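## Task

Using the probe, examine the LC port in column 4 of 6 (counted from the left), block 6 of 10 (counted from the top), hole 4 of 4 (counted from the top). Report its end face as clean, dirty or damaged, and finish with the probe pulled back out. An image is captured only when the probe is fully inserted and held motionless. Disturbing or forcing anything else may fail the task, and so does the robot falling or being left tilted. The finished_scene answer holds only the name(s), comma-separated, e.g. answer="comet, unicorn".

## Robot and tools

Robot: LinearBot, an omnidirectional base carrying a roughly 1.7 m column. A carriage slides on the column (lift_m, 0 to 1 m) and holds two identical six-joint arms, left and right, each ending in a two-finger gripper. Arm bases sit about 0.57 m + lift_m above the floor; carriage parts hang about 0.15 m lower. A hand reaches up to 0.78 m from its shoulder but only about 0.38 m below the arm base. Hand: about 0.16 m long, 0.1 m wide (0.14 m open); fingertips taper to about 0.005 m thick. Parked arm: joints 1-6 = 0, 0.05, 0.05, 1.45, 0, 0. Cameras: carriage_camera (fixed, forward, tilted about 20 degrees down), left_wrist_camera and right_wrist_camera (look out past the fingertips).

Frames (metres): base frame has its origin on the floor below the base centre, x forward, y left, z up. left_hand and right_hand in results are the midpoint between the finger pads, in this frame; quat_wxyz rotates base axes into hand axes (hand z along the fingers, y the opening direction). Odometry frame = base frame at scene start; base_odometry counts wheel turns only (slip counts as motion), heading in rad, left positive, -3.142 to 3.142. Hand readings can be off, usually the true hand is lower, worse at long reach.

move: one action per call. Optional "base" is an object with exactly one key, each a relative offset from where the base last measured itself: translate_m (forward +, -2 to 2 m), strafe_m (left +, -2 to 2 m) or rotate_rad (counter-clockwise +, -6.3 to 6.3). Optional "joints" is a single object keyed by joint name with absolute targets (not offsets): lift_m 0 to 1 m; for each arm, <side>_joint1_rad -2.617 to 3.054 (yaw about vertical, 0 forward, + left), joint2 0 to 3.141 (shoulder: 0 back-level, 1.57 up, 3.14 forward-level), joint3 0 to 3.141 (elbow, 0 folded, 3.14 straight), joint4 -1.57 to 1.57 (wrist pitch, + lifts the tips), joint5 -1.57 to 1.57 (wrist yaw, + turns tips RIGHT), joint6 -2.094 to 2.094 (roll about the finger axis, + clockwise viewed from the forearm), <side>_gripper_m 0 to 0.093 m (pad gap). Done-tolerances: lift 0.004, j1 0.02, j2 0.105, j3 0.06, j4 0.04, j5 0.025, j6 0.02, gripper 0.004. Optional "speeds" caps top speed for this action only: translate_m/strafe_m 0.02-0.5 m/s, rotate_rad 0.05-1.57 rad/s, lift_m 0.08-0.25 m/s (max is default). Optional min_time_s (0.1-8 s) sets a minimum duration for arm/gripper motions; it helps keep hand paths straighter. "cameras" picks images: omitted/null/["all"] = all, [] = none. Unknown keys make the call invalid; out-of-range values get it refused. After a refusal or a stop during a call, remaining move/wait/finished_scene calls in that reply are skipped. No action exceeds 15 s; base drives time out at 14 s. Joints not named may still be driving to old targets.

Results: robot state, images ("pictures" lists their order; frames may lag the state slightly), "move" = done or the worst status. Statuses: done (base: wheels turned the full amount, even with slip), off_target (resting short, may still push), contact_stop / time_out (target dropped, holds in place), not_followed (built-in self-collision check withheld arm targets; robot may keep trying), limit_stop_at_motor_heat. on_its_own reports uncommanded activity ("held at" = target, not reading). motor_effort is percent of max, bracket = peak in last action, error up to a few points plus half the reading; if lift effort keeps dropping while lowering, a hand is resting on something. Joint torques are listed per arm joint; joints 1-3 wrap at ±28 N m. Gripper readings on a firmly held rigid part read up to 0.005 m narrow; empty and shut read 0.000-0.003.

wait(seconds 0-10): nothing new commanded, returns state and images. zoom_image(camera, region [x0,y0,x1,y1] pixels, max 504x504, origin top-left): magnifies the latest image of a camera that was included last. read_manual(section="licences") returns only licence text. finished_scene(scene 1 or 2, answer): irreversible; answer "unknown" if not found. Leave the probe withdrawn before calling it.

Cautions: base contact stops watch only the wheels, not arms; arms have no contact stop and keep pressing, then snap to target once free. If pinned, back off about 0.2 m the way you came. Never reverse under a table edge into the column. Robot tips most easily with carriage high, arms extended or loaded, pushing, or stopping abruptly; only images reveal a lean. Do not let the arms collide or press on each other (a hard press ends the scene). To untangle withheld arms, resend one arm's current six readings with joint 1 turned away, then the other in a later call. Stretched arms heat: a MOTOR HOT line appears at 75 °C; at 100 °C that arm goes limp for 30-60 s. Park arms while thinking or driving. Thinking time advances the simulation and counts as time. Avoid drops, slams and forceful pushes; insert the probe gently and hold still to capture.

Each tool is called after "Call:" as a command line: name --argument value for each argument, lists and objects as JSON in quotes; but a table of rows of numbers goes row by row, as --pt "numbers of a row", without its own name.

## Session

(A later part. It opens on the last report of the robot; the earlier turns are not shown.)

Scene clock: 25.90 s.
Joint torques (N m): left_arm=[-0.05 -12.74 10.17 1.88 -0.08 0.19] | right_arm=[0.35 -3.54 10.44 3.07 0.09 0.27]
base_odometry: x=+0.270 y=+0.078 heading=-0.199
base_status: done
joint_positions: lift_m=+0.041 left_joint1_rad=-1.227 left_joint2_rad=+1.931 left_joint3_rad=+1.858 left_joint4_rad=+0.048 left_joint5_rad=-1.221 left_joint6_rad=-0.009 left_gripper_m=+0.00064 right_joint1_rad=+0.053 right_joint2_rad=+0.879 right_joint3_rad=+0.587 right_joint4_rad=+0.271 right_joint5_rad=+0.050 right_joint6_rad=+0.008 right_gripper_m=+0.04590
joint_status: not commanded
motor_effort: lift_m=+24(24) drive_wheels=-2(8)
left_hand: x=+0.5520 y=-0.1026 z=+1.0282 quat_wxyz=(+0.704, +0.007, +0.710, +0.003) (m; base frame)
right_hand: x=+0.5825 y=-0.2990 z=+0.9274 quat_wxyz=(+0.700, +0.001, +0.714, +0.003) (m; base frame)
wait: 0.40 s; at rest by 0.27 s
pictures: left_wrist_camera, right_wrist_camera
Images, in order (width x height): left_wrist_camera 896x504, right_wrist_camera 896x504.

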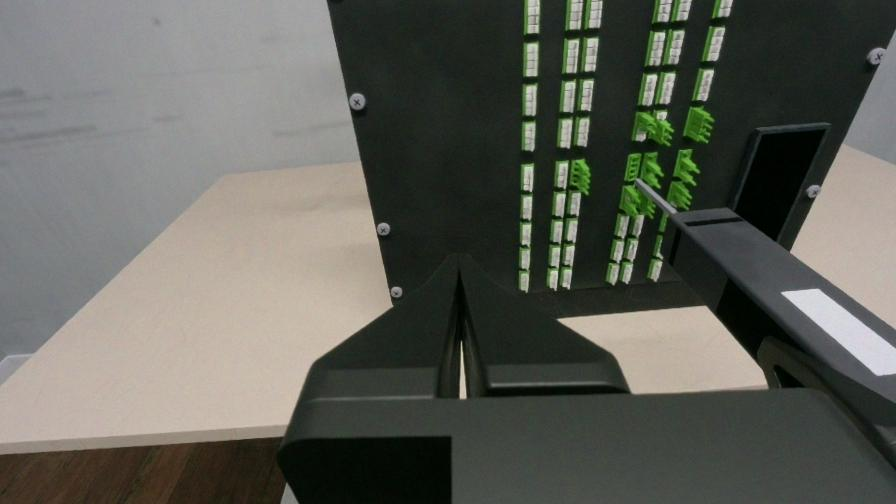

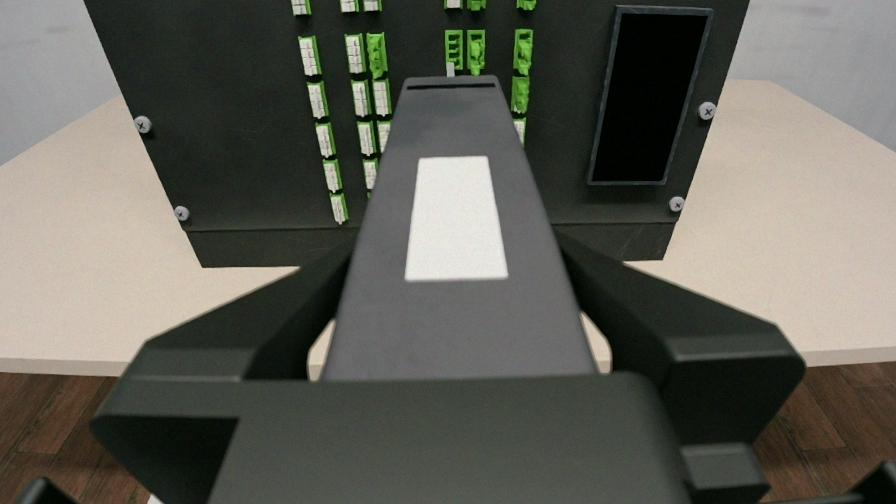

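Call:
move --cameras '["right_wrist_camera"]'

Call:
zoom_image --camera "right_wrist_camera" --region '[430, 40, 470, 80]'

Scene clock: 26.70 s.
Joint torques (N m): left_arm=[-0.36 -12.77 10.21 1.91 -0.05 0.17] | right_arm=[0.28 -3.59 10.44 3.05 0.09 0.27]
base_odometry: x=+0.270 y=+0.078 heading=-0.199
base_status: done
joint_positions: lift_m=+0.041 left_joint1_rad=-1.227 left_joint2_rad=+1.931 left_joint3_rad=+1.858 left_joint4_rad=+0.048 left_joint5_rad=-1.221 left_joint6_rad=-0.009 left_gripper_m=+0.00064 right_joint1_rad=+0.053 right_joint2_rad=+0.879 right_joint3_rad=+0.587 right_joint4_rad=+0.271 right_joint5_rad=+0.050 right_joint6_rad=+0.008 right_gripper_m=+0.04590
joint_status: not commanded
motor_effort: lift_m=+24(24) drive_wheels=-2(8)
left_hand: x=+0.5520 y=-0.1026 z=+1.0282 quat_wxyz=(+0.704, +0.007, +0.710, +0.003) (m; base frame)
right_hand: x=+0.5825 y=-0.2990 z=+0.9274 quat_wxyz=(+0.700, +0.001, +0.714, +0.003) (m; base frame)
pictures: right_wrist_camera
Images, in order (width x height): right_wrist_camera 896x504.

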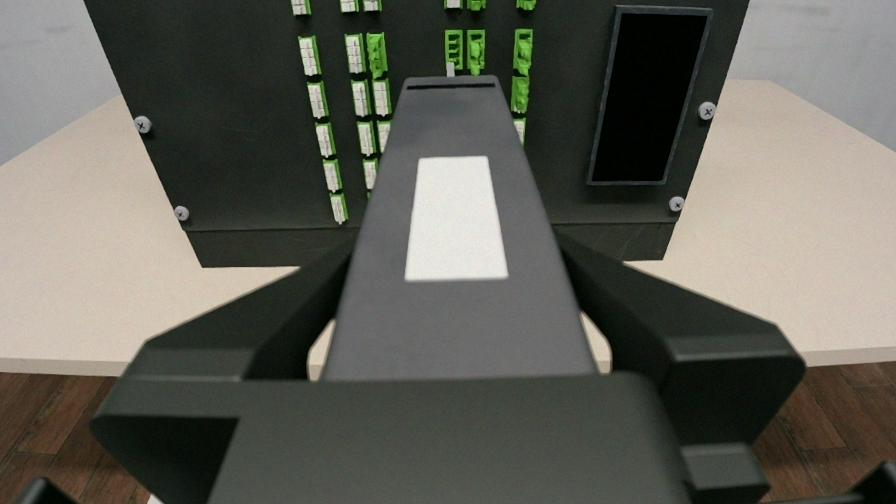

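Scaled by 12.600.

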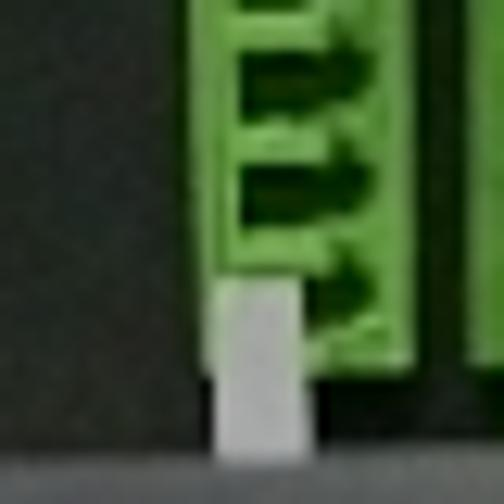

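Call:
move --joints '{"right_joint5_rad":0.065,"lift_m":0.0405}' --cameras '[]'

Call:
wait --seconds 0.6 --cameras '["right_wrist_camera"]'

Call:
zoom_image --camera "right_wrist_camera" --region '[430, 40, 470, 80]'

Scene clock: 27.33 s.
Joint torques (N m): left_arm=[-0.18 -13.01 10.29 1.89 -0.09 0.17] | right_arm=[0.29 -3.43 10.39 3.1 0.18 0.27]
move: done
base_odometry: x=+0.270 y=+0.078 heading=-0.199
base_status: not commanded
joint_positions: lift_m=+0.040 left_joint1_rad=-1.227 left_joint2_rad=+1.931 left_joint3_rad=+1.858 left_joint4_rad=+0.048 left_joint5_rad=-1.221 left_joint6_rad=-0.009 left_gripper_m=+0.00064 right_joint1_rad=+0.053 right_joint2_rad=+0.879 right_joint3_rad=+0.587 right_joint4_rad=+0.271 right_joint5_rad=+0.053 right_joint6_rad=+0.008 right_gripper_m=+0.04590
joint_status: all done
motor_effort: lift_m=+24(24) drive_wheels=-2(2)
left_hand: x=+0.5520 y=-0.1026 z=+1.0275 quat_wxyz=(+0.704, +0.007, +0.710, +0.003) (m; base frame)
right_hand: x=+0.5825 y=-0.2995 z=+0.9267 quat_wxyz=(+0.700, +0.002, +0.714, +0.002) (m; base frame)
pictures: none
No camera images: "cameras" was empty.

Scene clock: 27.93 s.
Joint torques (N m): left_arm=[-0.49 -12.78 10.15 1.85 -0.1 0.19] | right_arm=[0.27 -3.56 10.43 3.08 0.21 0.24]
base_odometry: x=+0.270 y=+0.078 heading=-0.199
base_status: not commanded
joint_positions: lift_m=+0.040 left_joint1_rad=-1.227 left_joint2_rad=+1.931 left_joint3_rad=+1.858 left_joint4_rad=+0.048 left_joint5_rad=-1.221 left_joint6_rad=-0.009 left_gripper_m=+0.00064 right_joint1_rad=+0.053 right_joint2_rad=+0.879 right_joint3_rad=+0.587 right_joint4_rad=+0.271 right_joint5_rad=+0.053 right_joint6_rad=+0.008 right_gripper_m=+0.04590
joint_status: all done
motor_effort: lift_m=+24(24) drive_wheels=-2(2)
left_hand: x=+0.5520 y=-0.1026 z=+1.0275 quat_wxyz=(+0.704, +0.007, +0.710, +0.003) (m; base frame)
right_hand: x=+0.5825 y=-0.2996 z=+0.9267 quat_wxyz=(+0.700, +0.003, +0.714, +0.002) (m; base frame)
wait: 0.60 s; at rest by 0.27 s
pictures: right_wrist_camera
Images, in order (width x height): right_wrist_camera 896x504.

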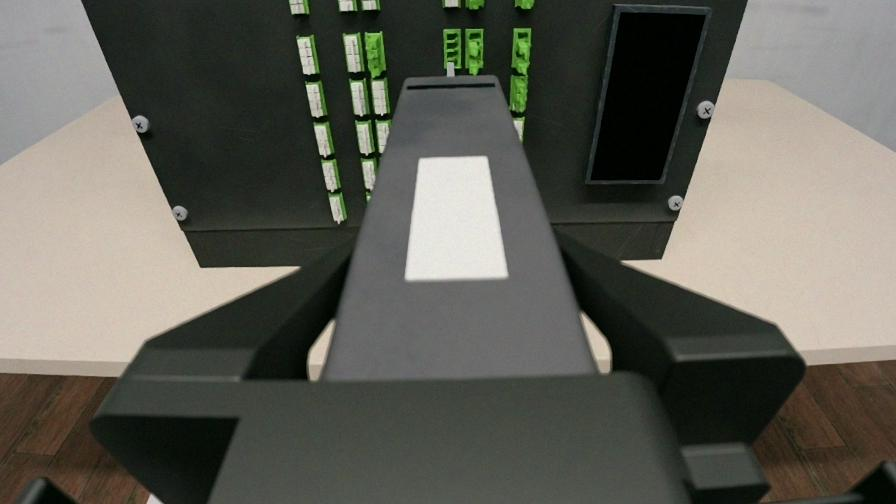

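Scaled by 12.600.

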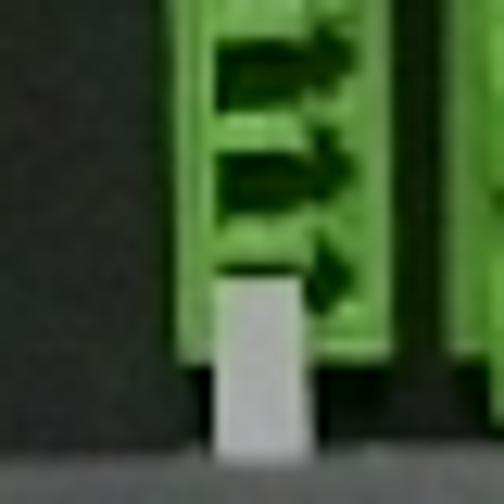

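Call:
move --base '{"translate_m":0.0025}' --speeds '{"translate_m":0.02}' --cameras '[]'

Call:
wait --seconds 0.6 --cameras '["right_wrist_camera"]'

Call:
zoom_image --camera "right_wrist_camera" --region '[430, 40, 470, 80]'

Scene clock: 28.80 s.
Joint torques (N m): left_arm=[-0.16 -12.52 10.22 1.86 -0.08 0.18] | right_arm=[0.25 -3.4 10.52 3.05 0.18 0.24]
move: done
base_odometry: x=+0.273 y=+0.077 heading=-0.199
base_status: done
joint_positions: lift_m=+0.040 left_joint1_rad=-1.227 left_joint2_rad=+1.931 left_joint3_rad=+1.858 left_joint4_rad=+0.048 left_joint5_rad=-1.221 left_joint6_rad=-0.009 left_gripper_m=+0.00064 right_joint1_rad=+0.053 right_joint2_rad=+0.879 right_joint3_rad=+0.587 right_joint4_rad=+0.272 right_joint5_rad=+0.054 right_joint6_rad=+0.008 right_gripper_m=+0.04590
joint_status: not commanded
motor_effort: lift_m=+23(24) drive_wheels=+1(7)
left_hand: x=+0.5522 y=-0.1025 z=+1.0275 quat_wxyz=(+0.704, +0.007, +0.710, +0.003) (m; base frame)
right_hand: x=+0.5825 y=-0.2997 z=+0.9269 quat_wxyz=(+0.700, +0.003, +0.714, +0.002) (m; base frame)
pictures: none
No camera images: "cameras" was empty.

Scene clock: 29.40 s.
Joint torques (N m): left_arm=[-0.5 -13 10.04 1.82 -0.11 0.2] | right_arm=[0.32 -3.49 10.41 3.06 0.17 0.27]
base_odometry: x=+0.273 y=+0.077 heading=-0.199
base_status: done
joint_positions: lift_m=+0.040 left_joint1_rad=-1.227 left_joint2_rad=+1.931 left_joint3_rad=+1.858 left_joint4_rad=+0.048 left_joint5_rad=-1.221 left_joint6_rad=-0.009 left_gripper_m=+0.00064 right_joint1_rad=+0.053 right_joint2_rad=+0.879 right_joint3_rad=+0.587 right_joint4_rad=+0.272 right_joint5_rad=+0.054 right_joint6_rad=+0.008 right_gripper_m=+0.04590
joint_status: not commanded
motor_effort: lift_m=+23(24) drive_wheels=+1(7)
left_hand: x=+0.5522 y=-0.1025 z=+1.0275 quat_wxyz=(+0.704, +0.007, +0.710, +0.003) (m; base frame)
right_hand: x=+0.5825 y=-0.2997 z=+0.9269 quat_wxyz=(+0.700, +0.003, +0.714, +0.002) (m; base frame)
wait: 0.60 s; at rest by 0.27 s
pictures: right_wrist_camera
Images, in order (width x height): right_wrist_camera 896x504.

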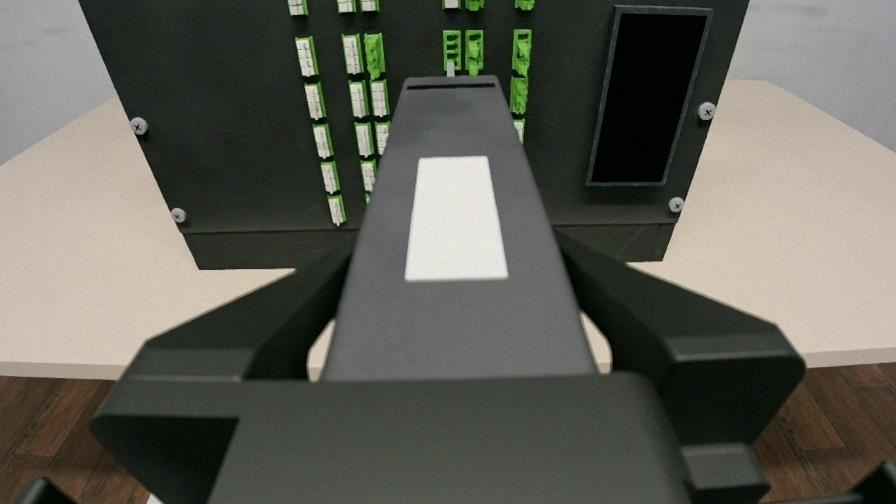

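Scaled by 12.600.

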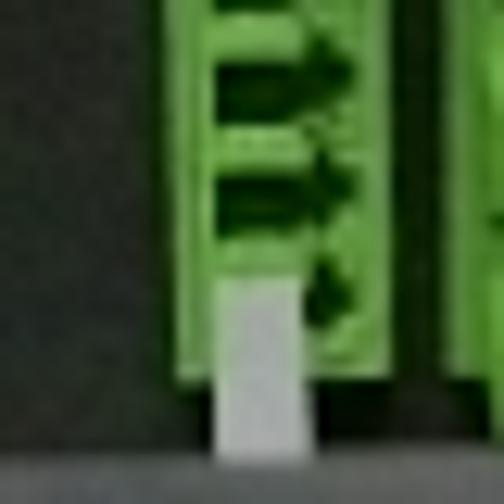

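Call:
move --base '{"translate_m":0.001}' --joints '{"lift_m":0.0397}' --speeds '{"translate_m":0.02}' --cameras '[]'

Call:
wait --seconds 0.6 --cameras '["right_wrist_camera"]'

Call:
zoom_image --camera "right_wrist_camera" --region '[430, 40, 470, 80]'

Scene clock: 30.27 s.
Joint torques (N m): left_arm=[-0.1 -12.96 10.26 1.84 -0.12 0.17] | right_arm=[0.34 -3.47 10.43 3.05 0.16 0.27]
move: done
base_odometry: x=+0.274 y=+0.077 heading=-0.198
base_status: done
joint_positions: lift_m=+0.040 left_joint1_rad=-1.228 left_joint2_rad=+1.931 left_joint3_rad=+1.858 left_joint4_rad=+0.048 left_joint5_rad=-1.221 left_joint6_rad=-0.009 left_gripper_m=+0.00064 right_joint1_rad=+0.053 right_joint2_rad=+0.879 right_joint3_rad=+0.587 right_joint4_rad=+0.272 right_joint5_rad=+0.055 right_joint6_rad=+0.008 right_gripper_m=+0.04590
joint_status: all done
motor_effort: lift_m=+23(24) drive_wheels=+1(6)
left_hand: x=+0.5519 y=-0.1027 z=+1.0267 quat_wxyz=(+0.704, +0.007, +0.710, +0.002) (m; base frame)
right_hand: x=+0.5825 y=-0.2999 z=+0.9260 quat_wxyz=(+0.700, +0.003, +0.714, +0.001) (m; base frame)
pictures: none
No camera images: "cameras" was empty.

Scene clock: 30.87 s.
Joint torques (N m): left_arm=[-0.39 -12.9 10.09 1.85 -0.07 0.12] | right_arm=[0.34 -3.63 10.41 3.06 0.16 0.24]
base_odometry: x=+0.274 y=+0.077 heading=-0.198
base_status: done
joint_positions: lift_m=+0.040 left_joint1_rad=-1.228 left_joint2_rad=+1.931 left_joint3_rad=+1.858 left_joint4_rad=+0.048 left_joint5_rad=-1.221 left_joint6_rad=-0.009 left_gripper_m=+0.00064 right_joint1_rad=+0.053 right_joint2_rad=+0.879 right_joint3_rad=+0.587 right_joint4_rad=+0.272 right_joint5_rad=+0.055 right_joint6_rad=+0.008 right_gripper_m=+0.04590
joint_status: all done
motor_effort: lift_m=+24(24) drive_wheels=+1(6)
left_hand: x=+0.5519 y=-0.1027 z=+1.0267 quat_wxyz=(+0.704, +0.007, +0.710, +0.002) (m; base frame)
right_hand: x=+0.5825 y=-0.2999 z=+0.9260 quat_wxyz=(+0.700, +0.003, +0.714, +0.001) (m; base frame)
wait: 0.60 s; at rest by 0.27 s
pictures: right_wrist_camera
Images, in order (width x height): right_wrist_camera 896x504.

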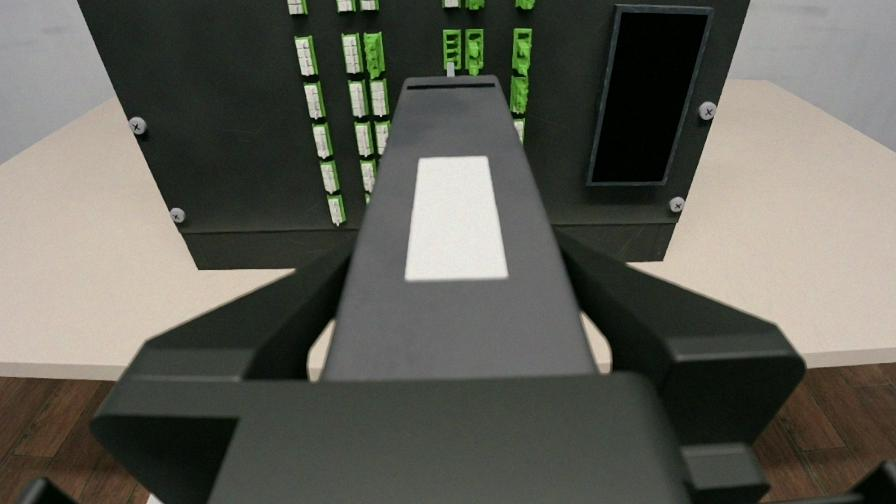

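Scaled by 12.600.

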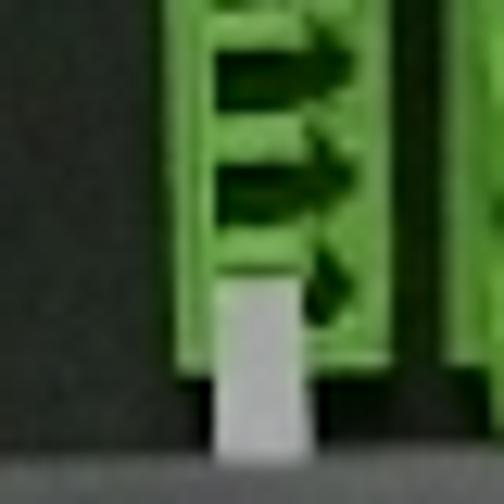

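Call:
move --base '{"translate_m":0.0015}' --speeds '{"translate_m":0.02}' --cameras '[]'

Call:
wait --seconds 0.6 --cameras '["right_wrist_camera"]'

Call:
zoom_image --camera "right_wrist_camera" --region '[430, 40, 470, 80]'

Scene clock: 31.70 s.
Joint torques (N m): left_arm=[-0.39 -13.14 10.25 1.81 -0.11 0.14] | right_arm=[0.4 -3.45 10.36 3.05 0.18 0.31]
move: done
base_odometry: x=+0.275 y=+0.077 heading=-0.198
base_status: done
joint_positions: lift_m=+0.040 left_joint1_rad=-1.227 left_joint2_rad=+1.931 left_joint3_rad=+1.858 left_joint4_rad=+0.048 left_joint5_rad=-1.221 left_joint6_rad=-0.009 left_gripper_m=+0.00064 right_joint1_rad=+0.053 right_joint2_rad=+0.879 right_joint3_rad=+0.587 right_joint4_rad=+0.272 right_joint5_rad=+0.055 right_joint6_rad=+0.008 right_gripper_m=+0.04590
joint_status: not commanded
motor_effort: lift_m=+23(24) drive_wheels=+1(6)
left_hand: x=+0.5520 y=-0.1026 z=+1.0267 quat_wxyz=(+0.704, +0.007, +0.710, +0.003) (m; base frame)
right_hand: x=+0.5825 y=-0.2999 z=+0.9261 quat_wxyz=(+0.700, +0.003, +0.714, +0.001) (m; base frame)
pictures: none
No camera images: "cameras" was empty.

Scene clock: 32.30 s.
Joint torques (N m): left_arm=[-0.38 -12.89 9.68 1.87 -0.11 0.19] | right_arm=[0.21 -3.55 10.47 3.07 0.2 0.26]
base_odometry: x=+0.275 y=+0.077 heading=-0.198
base_status: done
joint_positions: lift_m=+0.040 left_joint1_rad=-1.227 left_joint2_rad=+1.931 left_joint3_rad=+1.858 left_joint4_rad=+0.048 left_joint5_rad=-1.221 left_joint6_rad=-0.009 left_gripper_m=+0.00064 right_joint1_rad=+0.053 right_joint2_rad=+0.879 right_joint3_rad=+0.587 right_joint4_rad=+0.272 right_joint5_rad=+0.055 right_joint6_rad=+0.008 right_gripper_m=+0.04590
joint_status: not commanded
motor_effort: lift_m=+23(24) drive_wheels=+1(6)
left_hand: x=+0.5520 y=-0.1026 z=+1.0267 quat_wxyz=(+0.704, +0.007, +0.710, +0.003) (m; base frame)
right_hand: x=+0.5825 y=-0.2999 z=+0.9261 quat_wxyz=(+0.700, +0.003, +0.714, +0.001) (m; base frame)
wait: 0.60 s; at rest by 0.27 s
pictures: right_wrist_camera
Images, in order (width x height): right_wrist_camera 896x504.

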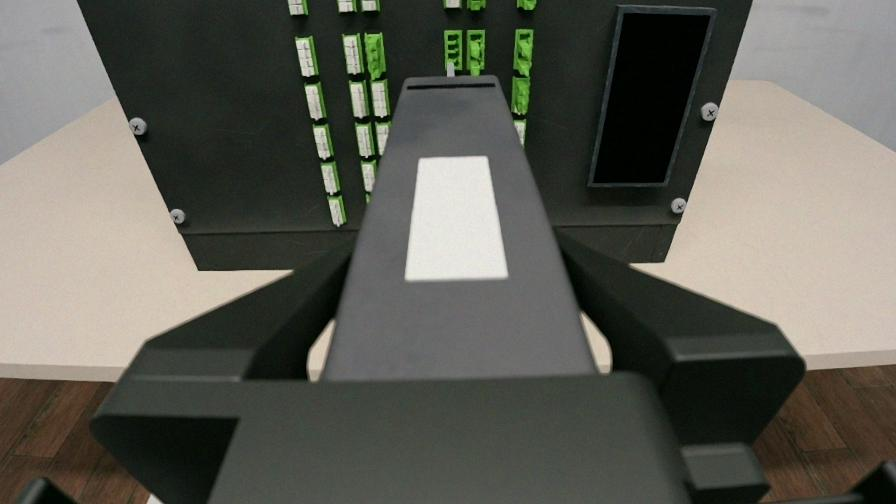

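Scaled by 12.600.

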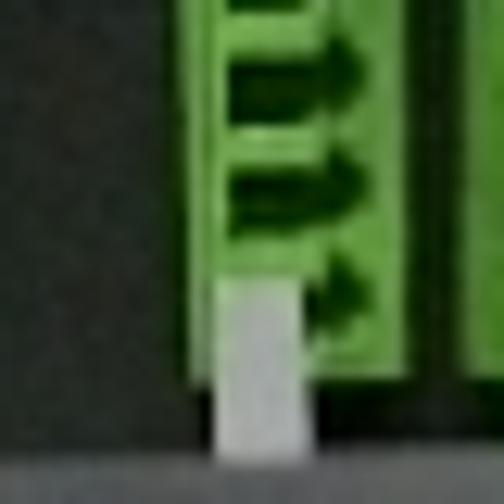

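Call:
move --joints '{"right_joint5_rad":0.069,"lift_m":0.0394}' --cameras '[]'

Call:
wait --seconds 0.6 --cameras '["right_wrist_camera"]'

Call:
zoom_image --camera "right_wrist_camera" --region '[430, 40, 470, 80]'

Scene clock: 32.87 s.
Joint torques (N m): left_arm=[-0.2 -12.92 10.18 1.87 -0.04 0.15] | right_arm=[0.29 -3.52 10.47 3.05 0.19 0.23]
move: done
base_odometry: x=+0.275 y=+0.077 heading=-0.198
base_status: not commanded
joint_positions: lift_m=+0.039 left_joint1_rad=-1.227 left_joint2_rad=+1.931 left_joint3_rad=+1.858 left_joint4_rad=+0.048 left_joint5_rad=-1.221 left_joint6_rad=-0.009 left_gripper_m=+0.00064 right_joint1_rad=+0.053 right_joint2_rad=+0.879 right_joint3_rad=+0.587 right_joint4_rad=+0.272 right_joint5_rad=+0.057 right_joint6_rad=+0.008 right_gripper_m=+0.04590
joint_status: all done
motor_effort: lift_m=+23(24) drive_wheels=+1(1)
left_hand: x=+0.5520 y=-0.1026 z=+1.0265 quat_wxyz=(+0.704, +0.007, +0.710, +0.003) (m; base frame)
right_hand: x=+0.5825 y=-0.3002 z=+0.9259 quat_wxyz=(+0.700, +0.004, +0.714, +0.001) (m; base frame)
pictures: none
No camera images: "cameras" was empty.

Scene clock: 33.47 s.
Joint torques (N m): left_arm=[-0.39 -12.98 10.22 1.86 -0.09 0.16] | right_arm=[0.32 -3.47 10.35 3.06 0.19 0.24]
base_odometry: x=+0.275 y=+0.077 heading=-0.198
base_status: not commanded
joint_positions: lift_m=+0.039 left_joint1_rad=-1.227 left_joint2_rad=+1.931 left_joint3_rad=+1.858 left_joint4_rad=+0.048 left_joint5_rad=-1.221 left_joint6_rad=-0.009 left_gripper_m=+0.00064 right_joint1_rad=+0.053 right_joint2_rad=+0.879 right_joint3_rad=+0.587 right_joint4_rad=+0.272 right_joint5_rad=+0.058 right_joint6_rad=+0.008 right_gripper_m=+0.04590
joint_status: all done
motor_effort: lift_m=+23(24) drive_wheels=+1(1)
left_hand: x=+0.5520 y=-0.1026 z=+1.0265 quat_wxyz=(+0.704, +0.007, +0.710, +0.003) (m; base frame)
right_hand: x=+0.5825 y=-0.3003 z=+0.9259 quat_wxyz=(+0.700, +0.004, +0.714, +0.000) (m; base frame)
wait: 0.60 s; at rest by 0.27 s
pictures: right_wrist_camera
Images, in order (width x height): right_wrist_camera 896x504.

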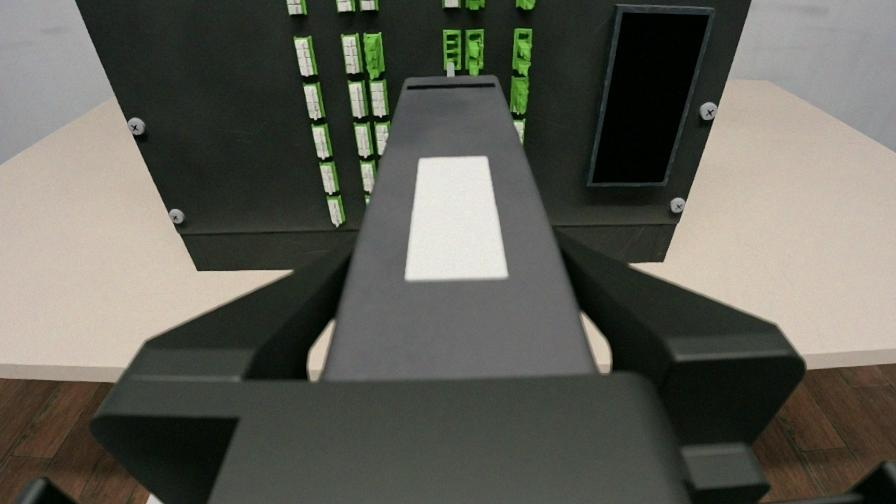

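Scaled by 12.600.

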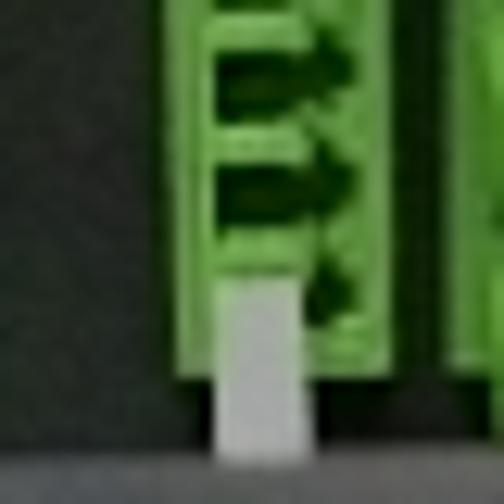

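Call:
move --base '{"translate_m":0.002}' --speeds '{"translate_m":0.02}' --cameras '[]'

Call:
wait --seconds 0.6 --cameras '["right_wrist_camera"]'

Call:
zoom_image --camera "right_wrist_camera" --region '[430, 40, 470, 80]'

Scene clock: 34.27 s.
Joint torques (N m): left_arm=[-0.55 -12.89 10.11 1.9 0 0.21] | right_arm=[0.34 -3.47 10.36 3.05 0.18 0.28]
move: done
base_odometry: x=+0.277 y=+0.077 heading=-0.198
base_status: done
joint_positions: lift_m=+0.039 left_joint1_rad=-1.227 left_joint2_rad=+1.931 left_joint3_rad=+1.858 left_joint4_rad=+0.048 left_joint5_rad=-1.221 left_joint6_rad=-0.009 left_gripper_m=+0.00064 right_joint1_rad=+0.053 right_joint2_rad=+0.879 right_joint3_rad=+0.587 right_joint4_rad=+0.272 right_joint5_rad=+0.058 right_joint6_rad=+0.008 right_gripper_m=+0.04590
joint_status: not commanded
motor_effort: lift_m=+23(24) drive_wheels=+1(6)
left_hand: x=+0.5520 y=-0.1026 z=+1.0264 quat_wxyz=(+0.704, +0.007, +0.710, +0.003) (m; base frame)
right_hand: x=+0.5825 y=-0.3004 z=+0.9259 quat_wxyz=(+0.700, +0.004, +0.714, +0.000) (m; base frame)
pictures: none
No camera images: "cameras" was empty.

Scene clock: 34.87 s.
Joint torques (N m): left_arm=[-0.21 -12.72 10.36 1.86 -0.06 0.18] | right_arm=[0.32 -3.44 10.44 3.06 0.21 0.26]
base_odometry: x=+0.277 y=+0.077 heading=-0.198
base_status: done
joint_positions: lift_m=+0.039 left_joint1_rad=-1.227 left_joint2_rad=+1.931 left_joint3_rad=+1.858 left_joint4_rad=+0.048 left_joint5_rad=-1.221 left_joint6_rad=-0.009 left_gripper_m=+0.00064 right_joint1_rad=+0.053 right_joint2_rad=+0.879 right_joint3_rad=+0.587 right_joint4_rad=+0.272 right_joint5_rad=+0.058 right_joint6_rad=+0.008 right_gripper_m=+0.04590
joint_status: not commanded
motor_effort: lift_m=+23(24) drive_wheels=+1(6)
left_hand: x=+0.5520 y=-0.1026 z=+1.0264 quat_wxyz=(+0.704, +0.007, +0.710, +0.003) (m; base frame)
right_hand: x=+0.5825 y=-0.3005 z=+0.9259 quat_wxyz=(+0.700, +0.004, +0.714, +0.000) (m; base frame)
wait: 0.60 s; at rest by 0.27 s
pictures: right_wrist_camera
Images, in order (width x height): right_wrist_camera 896x504.

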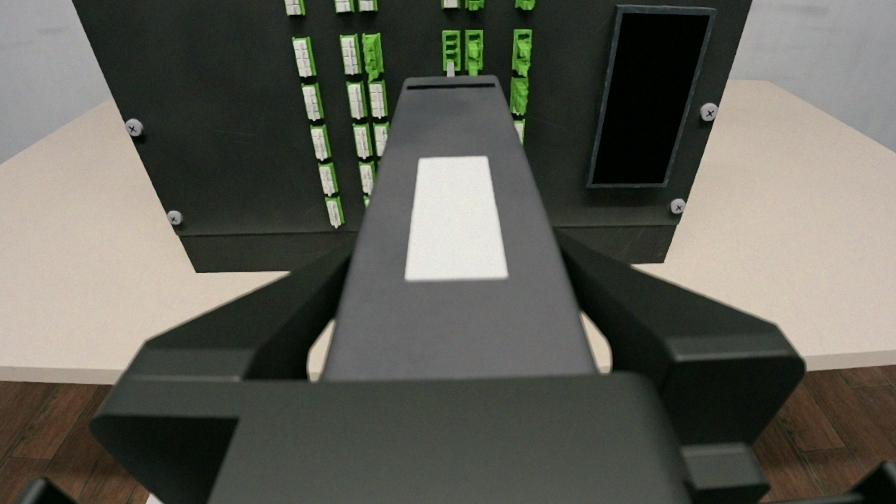

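Scaled by 12.600.

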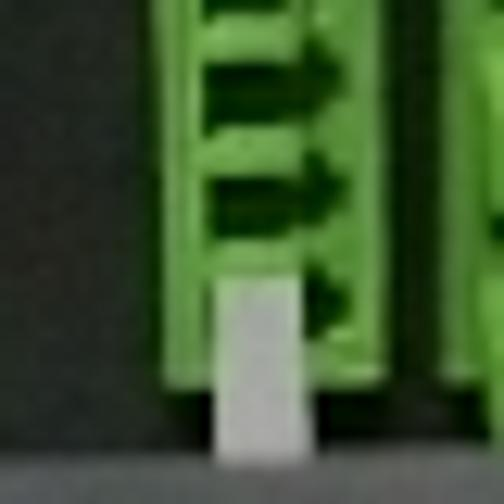

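Call:
move --joints '{"right_joint5_rad":0.0445,"lift_m":0.0389}' --cameras '[]'

Call:
wait --seconds 0.6 --cameras '["right_wrist_camera"]'

Call:
zoom_image --camera "right_wrist_camera" --region '[430, 40, 470, 80]'

Scene clock: 35.43 s.
Joint torques (N m): left_arm=[-0.34 -12.9 10.14 1.84 -0.08 0.12] | right_arm=[0.36 -3.54 10.37 3.03 -0.02 0.23]
move: done
base_odometry: x=+0.277 y=+0.077 heading=-0.198
base_status: not commanded
joint_positions: lift_m=+0.039 left_joint1_rad=-1.227 left_joint2_rad=+1.931 left_joint3_rad=+1.858 left_joint4_rad=+0.048 left_joint5_rad=-1.221 left_joint6_rad=-0.009 left_gripper_m=+0.00064 right_joint1_rad=+0.053 right_joint2_rad=+0.879 right_joint3_rad=+0.587 right_joint4_rad=+0.272 right_joint5_rad=+0.056 right_joint6_rad=+0.008 right_gripper_m=+0.04590
joint_status: all done
motor_effort: lift_m=+23(24) drive_wheels=+1(1)
left_hand: x=+0.5520 y=-0.1026 z=+1.0259 quat_wxyz=(+0.704, +0.007, +0.710, +0.003) (m; base frame)
right_hand: x=+0.5825 y=-0.3000 z=+0.9253 quat_wxyz=(+0.700, +0.003, +0.714, +0.001) (m; base frame)
pictures: none
No camera images: "cameras" was empty.

Scene clock: 36.03 s.
Joint torques (N m): left_arm=[-0.4 -12.9 10.19 1.87 -0.03 0.19] | right_arm=[0.27 -3.44 10.39 3.06 -0.05 0.29]
base_odometry: x=+0.277 y=+0.077 heading=-0.198
base_status: not commanded
joint_positions: lift_m=+0.039 left_joint1_rad=-1.227 left_joint2_rad=+1.931 left_joint3_rad=+1.858 left_joint4_rad=+0.048 left_joint5_rad=-1.221 left_joint6_rad=-0.009 left_gripper_m=+0.00064 right_joint1_rad=+0.053 right_joint2_rad=+0.879 right_joint3_rad=+0.587 right_joint4_rad=+0.272 right_joint5_rad=+0.056 right_joint6_rad=+0.008 right_gripper_m=+0.04590
joint_status: all done
motor_effort: lift_m=+23(24) drive_wheels=+1(1)
left_hand: x=+0.5520 y=-0.1026 z=+1.0259 quat_wxyz=(+0.704, +0.007, +0.710, +0.003) (m; base frame)
right_hand: x=+0.5825 y=-0.3000 z=+0.9253 quat_wxyz=(+0.700, +0.003, +0.714, +0.001) (m; base frame)
wait: 0.60 s; at rest by 0.27 s
pictures: right_wrist_camera
Images, in order (width x height): right_wrist_camera 896x504.

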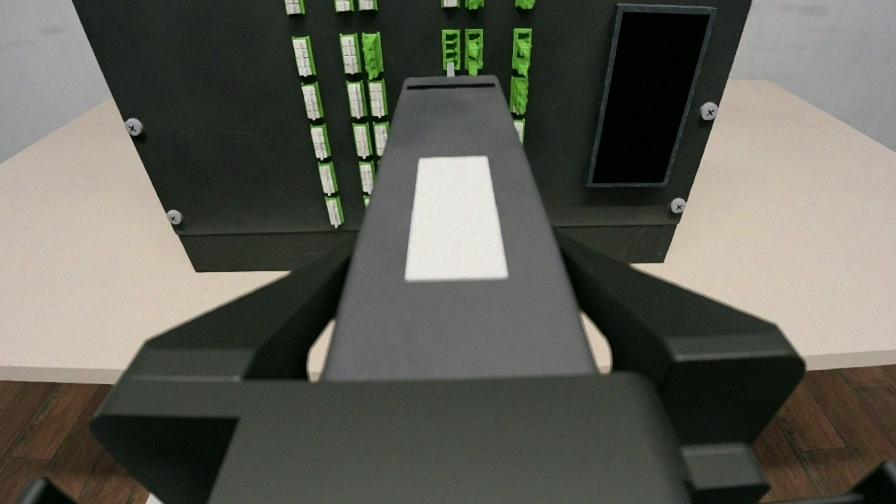

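Scaled by 12.600.

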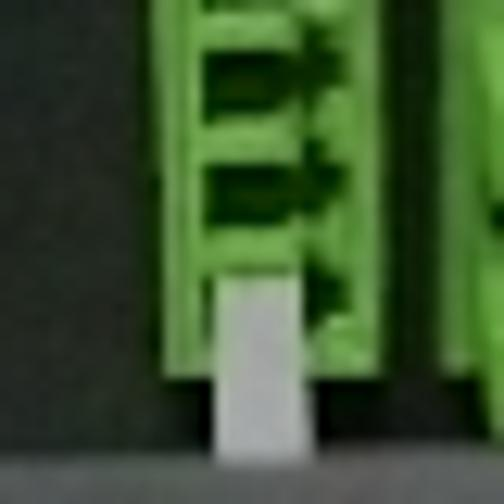

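Call:
move --joints '{"right_joint5_rad":0.0427}' --cameras '[]'

Call:
wait --seconds 0.6 --cameras '["right_wrist_camera"]'

Call:
zoom_image --camera "right_wrist_camera" --region '[430, 40, 470, 80]'

Scene clock: 36.57 s.
Joint torques (N m): left_arm=[-0.1 -12.98 10.26 1.89 -0.06 0.2] | right_arm=[0.4 -3.41 10.4 3.05 -0.06 0.26]
move: done
base_odometry: x=+0.277 y=+0.077 heading=-0.198
base_status: not commanded
joint_positions: lift_m=+0.039 left_joint1_rad=-1.227 left_joint2_rad=+1.931 left_joint3_rad=+1.858 left_joint4_rad=+0.048 left_joint5_rad=-1.221 left_joint6_rad=-0.009 left_gripper_m=+0.00064 right_joint1_rad=+0.053 right_joint2_rad=+0.879 right_joint3_rad=+0.587 right_joint4_rad=+0.272 right_joint5_rad=+0.055 right_joint6_rad=+0.008 right_gripper_m=+0.04590
joint_status: all done
motor_effort: lift_m=+23(23) drive_wheels=+1(1)
left_hand: x=+0.5520 y=-0.1026 z=+1.0259 quat_wxyz=(+0.704, +0.007, +0.710, +0.003) (m; base frame)
right_hand: x=+0.5825 y=-0.2998 z=+0.9253 quat_wxyz=(+0.700, +0.003, +0.714, +0.002) (m; base frame)
pictures: none
No camera images: "cameras" was empty.

Scene clock: 37.17 s.
Joint torques (N m): left_arm=[-0.25 -12.7 10.14 1.84 -0.05 0.17] | right_arm=[0.2 -3.45 10.39 3.04 -0.03 0.27]
base_odometry: x=+0.277 y=+0.077 heading=-0.198
base_status: not commanded
joint_positions: lift_m=+0.039 left_joint1_rad=-1.227 left_joint2_rad=+1.931 left_joint3_rad=+1.858 left_joint4_rad=+0.048 left_joint5_rad=-1.221 left_joint6_rad=-0.009 left_gripper_m=+0.00064 right_joint1_rad=+0.053 right_joint2_rad=+0.879 right_joint3_rad=+0.587 right_joint4_rad=+0.272 right_joint5_rad=+0.054 right_joint6_rad=+0.008 right_gripper_m=+0.04590
joint_status: all done
motor_effort: lift_m=+23(23) drive_wheels=+1(1)
left_hand: x=+0.5520 y=-0.1026 z=+1.0259 quat_wxyz=(+0.704, +0.007, +0.710, +0.003) (m; base frame)
right_hand: x=+0.5825 y=-0.2997 z=+0.9253 quat_wxyz=(+0.700, +0.003, +0.714, +0.002) (m; base frame)
wait: 0.60 s; at rest by 0.27 s
pictures: right_wrist_camera
Images, in order (width x height): right_wrist_camera 896x504.

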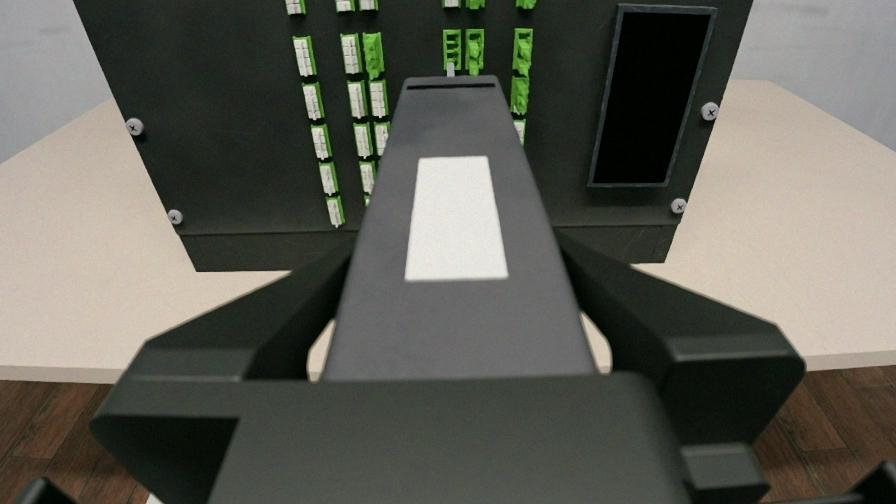

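Scaled by 12.600.

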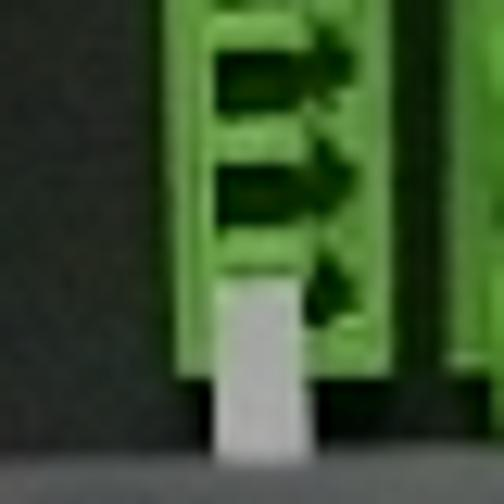

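Call:
move --base '{"translate_m":0.0015}' --speeds '{"translate_m":0.02}' --cameras '[]'

Call:
wait --seconds 0.6 --cameras '["right_wrist_camera"]'

Call:
zoom_image --camera "right_wrist_camera" --region '[430, 40, 470, 80]'

Scene clock: 37.93 s.
Joint torques (N m): left_arm=[-0.12 -12.79 10.24 1.86 -0.08 0.13] | right_arm=[0.32 -3.41 10.37 3.06 -0.02 0.26]
move: done
base_odometry: x=+0.279 y=+0.077 heading=-0.197
base_status: done
joint_positions: lift_m=+0.039 left_joint1_rad=-1.227 left_joint2_rad=+1.931 left_joint3_rad=+1.858 left_joint4_rad=+0.048 left_joint5_rad=-1.221 left_joint6_rad=-0.009 left_gripper_m=+0.00064 right_joint1_rad=+0.053 right_joint2_rad=+0.879 right_joint3_rad=+0.587 right_joint4_rad=+0.272 right_joint5_rad=+0.053 right_joint6_rad=+0.008 right_gripper_m=+0.04590
joint_status: not commanded
motor_effort: lift_m=+23(24) drive_wheels=+1(6)
left_hand: x=+0.5520 y=-0.1026 z=+1.0259 quat_wxyz=(+0.704, +0.007, +0.710, +0.003) (m; base frame)
right_hand: x=+0.5825 y=-0.2996 z=+0.9253 quat_wxyz=(+0.700, +0.003, +0.714, +0.002) (m; base frame)
pictures: none
No camera images: "cameras" was empty.

Scene clock: 38.53 s.
Joint torques (N m): left_arm=[-0.44 -12.74 9.95 1.89 -0.11 0.18] | right_arm=[0.36 -3.54 10.45 3.07 -0.03 0.28]
base_odometry: x=+0.279 y=+0.077 heading=-0.197
base_status: done
joint_positions: lift_m=+0.039 left_joint1_rad=-1.227 left_joint2_rad=+1.931 left_joint3_rad=+1.858 left_joint4_rad=+0.048 left_joint5_rad=-1.221 left_joint6_rad=-0.009 left_gripper_m=+0.00064 right_joint1_rad=+0.053 right_joint2_rad=+0.879 right_joint3_rad=+0.587 right_joint4_rad=+0.272 right_joint5_rad=+0.053 right_joint6_rad=+0.008 right_gripper_m=+0.04590
joint_status: not commanded
motor_effort: lift_m=+23(24) drive_wheels=+1(6)
left_hand: x=+0.5520 y=-0.1026 z=+1.0259 quat_wxyz=(+0.704, +0.007, +0.710, +0.003) (m; base frame)
right_hand: x=+0.5825 y=-0.2996 z=+0.9253 quat_wxyz=(+0.700, +0.003, +0.714, +0.002) (m; base frame)
wait: 0.60 s; at rest by 0.27 s
pictures: right_wrist_camera
Images, in order (width x height): right_wrist_camera 896x504.

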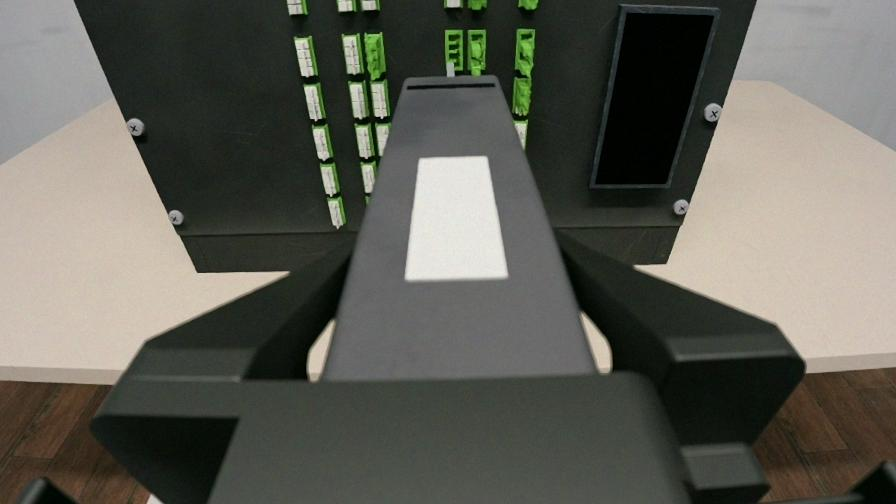

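Scaled by 12.600.

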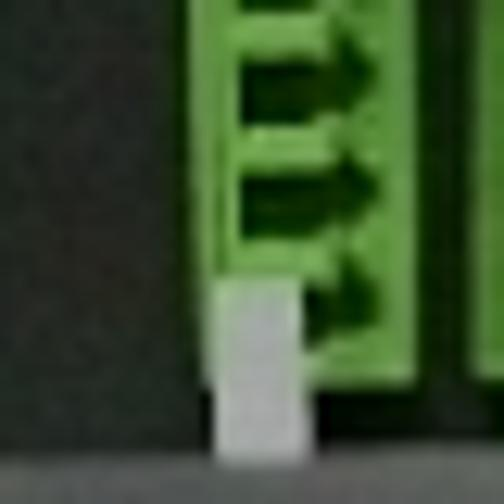

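Call:
move --joints '{"right_joint5_rad":0.068,"lift_m":0.0385}' --cameras '[]'

Call:
wait --seconds 1.0 --cameras '["right_wrist_camera"]'

Call:
zoom_image --camera "right_wrist_camera" --region '[430, 40, 470, 80]'

Scene clock: 39.23 s.
Joint torques (N m): left_arm=[-0.28 -12.9 10.09 1.9 -0.09 0.14] | right_arm=[0.35 -3.44 10.5 3.04 0.18 0.28]
move: done
base_odometry: x=+0.279 y=+0.077 heading=-0.197
base_status: not commanded
joint_positions: lift_m=+0.038 left_joint1_rad=-1.227 left_joint2_rad=+1.931 left_joint3_rad=+1.858 left_joint4_rad=+0.048 left_joint5_rad=-1.221 left_joint6_rad=-0.009 left_gripper_m=+0.00064 right_joint1_rad=+0.053 right_joint2_rad=+0.879 right_joint3_rad=+0.587 right_joint4_rad=+0.272 right_joint5_rad=+0.056 right_joint6_rad=+0.008 right_gripper_m=+0.04590
joint_status: all done
motor_effort: lift_m=+23(23) drive_wheels=+1(1)
left_hand: x=+0.5520 y=-0.1026 z=+1.0255 quat_wxyz=(+0.704, +0.007, +0.710, +0.003) (m; base frame)
right_hand: x=+0.5825 y=-0.3001 z=+0.9250 quat_wxyz=(+0.700, +0.004, +0.714, +0.001) (m; base frame)
pictures: none
No camera images: "cameras" was empty.

Scene clock: 40.23 s.
Joint torques (N m): left_arm=[-0.27 -12.66 10.24 1.92 -0.09 0.15] | right_arm=[0.32 -3.44 10.36 3.05 0.18 0.26]
base_odometry: x=+0.279 y=+0.077 heading=-0.197
base_status: not commanded
joint_positions: lift_m=+0.038 left_joint1_rad=-1.227 left_joint2_rad=+1.931 left_joint3_rad=+1.858 left_joint4_rad=+0.048 left_joint5_rad=-1.221 left_joint6_rad=-0.009 left_gripper_m=+0.00064 right_joint1_rad=+0.053 right_joint2_rad=+0.879 right_joint3_rad=+0.587 right_joint4_rad=+0.272 right_joint5_rad=+0.057 right_joint6_rad=+0.008 right_gripper_m=+0.04590
joint_status: all done
motor_effort: lift_m=+23(23) drive_wheels=+1(1)
left_hand: x=+0.5520 y=-0.1026 z=+1.0255 quat_wxyz=(+0.704, +0.007, +0.710, +0.003) (m; base frame)
right_hand: x=+0.5825 y=-0.3001 z=+0.9250 quat_wxyz=(+0.700, +0.004, +0.714, +0.001) (m; base frame)
wait: 1.00 s; at rest by 0.27 s
pictures: right_wrist_camera
Images, in order (width x height): right_wrist_camera 896x504.

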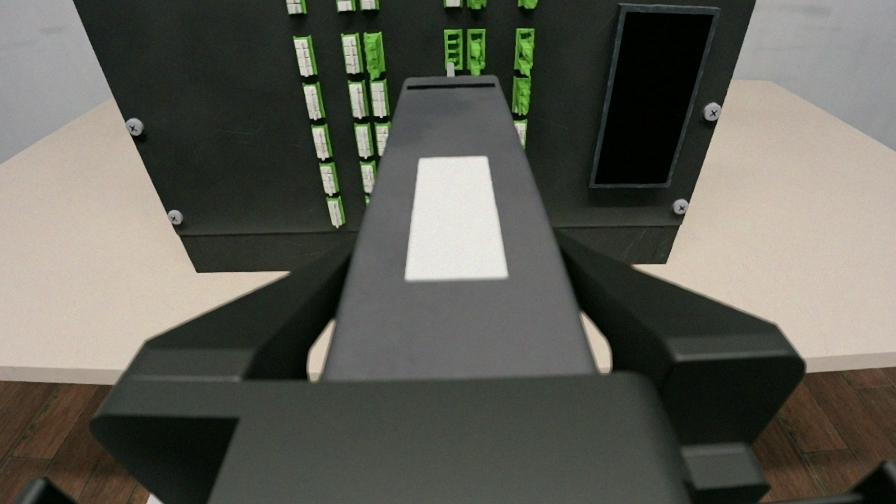

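Scaled by 12.600.

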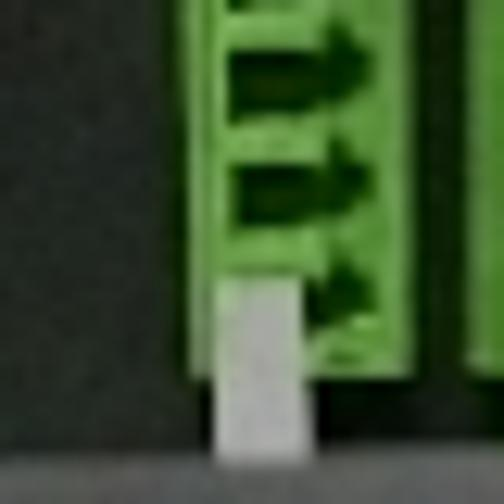

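Call:
move --joints '{"right_joint5_rad":0.0705}' --cameras '[]'

Call:
wait --seconds 1.0 --cameras '["right_wrist_camera"]'

Call:
zoom_image --camera "right_wrist_camera" --region '[430, 40, 470, 80]'

Scene clock: 40.70 s.
Joint torques (N m): left_arm=[-0.29 -12.89 10.41 1.88 -0.11 0.08] | right_arm=[0.36 -3.47 10.44 3.03 0.2 0.28]
move: done
base_odometry: x=+0.279 y=+0.077 heading=-0.197
base_status: not commanded
joint_positions: lift_m=+0.038 left_joint1_rad=-1.227 left_joint2_rad=+1.931 left_joint3_rad=+1.858 left_joint4_rad=+0.048 left_joint5_rad=-1.221 left_joint6_rad=-0.009 left_gripper_m=+0.00064 right_joint1_rad=+0.053 right_joint2_rad=+0.879 right_joint3_rad=+0.587 right_joint4_rad=+0.272 right_joint5_rad=+0.058 right_joint6_rad=+0.008 right_gripper_m=+0.04590
joint_status: all done
motor_effort: lift_m=+23(24) drive_wheels=+1(1)
left_hand: x=+0.5520 y=-0.1026 z=+1.0255 quat_wxyz=(+0.704, +0.007, +0.710, +0.003) (m; base frame)
right_hand: x=+0.5825 y=-0.3004 z=+0.9250 quat_wxyz=(+0.700, +0.004, +0.714, +0.000) (m; base frame)
pictures: none
No camera images: "cameras" was empty.

Scene clock: 41.70 s.
Joint torques (N m): left_arm=[-0.27 -12.86 10.03 1.87 -0.11 0.23] | right_arm=[0.27 -3.44 10.45 3.05 0.17 0.25]
base_odometry: x=+0.279 y=+0.077 heading=-0.197
base_status: not commanded
joint_positions: lift_m=+0.038 left_joint1_rad=-1.227 left_joint2_rad=+1.931 left_joint3_rad=+1.858 left_joint4_rad=+0.048 left_joint5_rad=-1.221 left_joint6_rad=-0.009 left_gripper_m=+0.00064 right_joint1_rad=+0.053 right_joint2_rad=+0.879 right_joint3_rad=+0.587 right_joint4_rad=+0.272 right_joint5_rad=+0.059 right_joint6_rad=+0.008 right_gripper_m=+0.04590
joint_status: all done
motor_effort: lift_m=+23(24) drive_wheels=+1(1)
left_hand: x=+0.5520 y=-0.1026 z=+1.0255 quat_wxyz=(+0.704, +0.007, +0.710, +0.003) (m; base frame)
right_hand: x=+0.5825 y=-0.3005 z=+0.9250 quat_wxyz=(+0.700, +0.004, +0.714, +0.000) (m; base frame)
wait: 1.00 s; at rest by 0.27 s
pictures: right_wrist_camera
Images, in order (width x height): right_wrist_camera 896x504.

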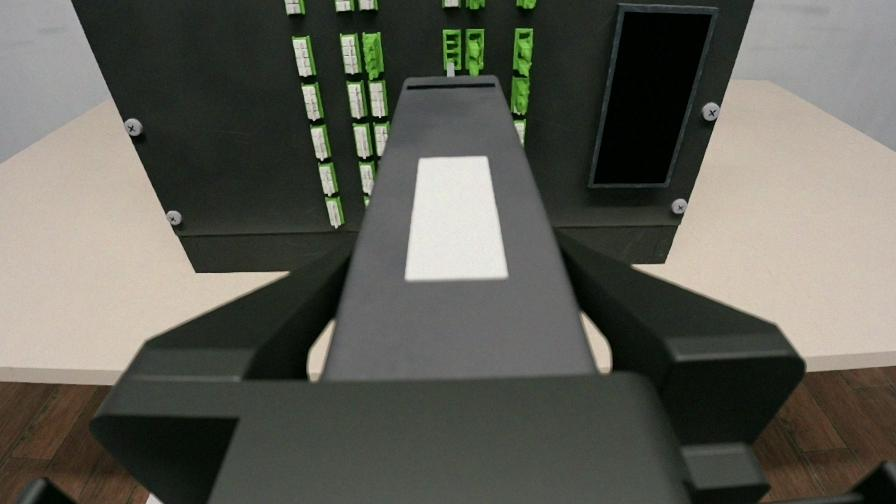

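Scaled by 12.600.

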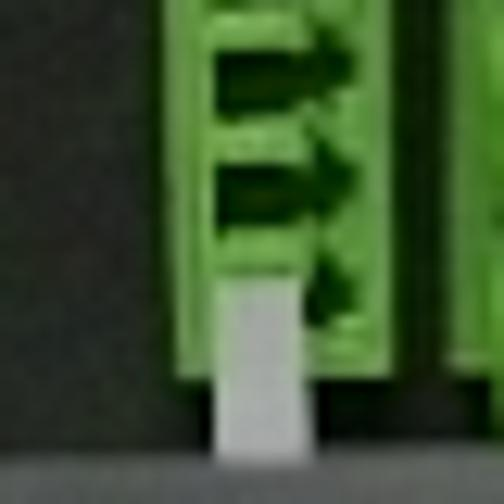

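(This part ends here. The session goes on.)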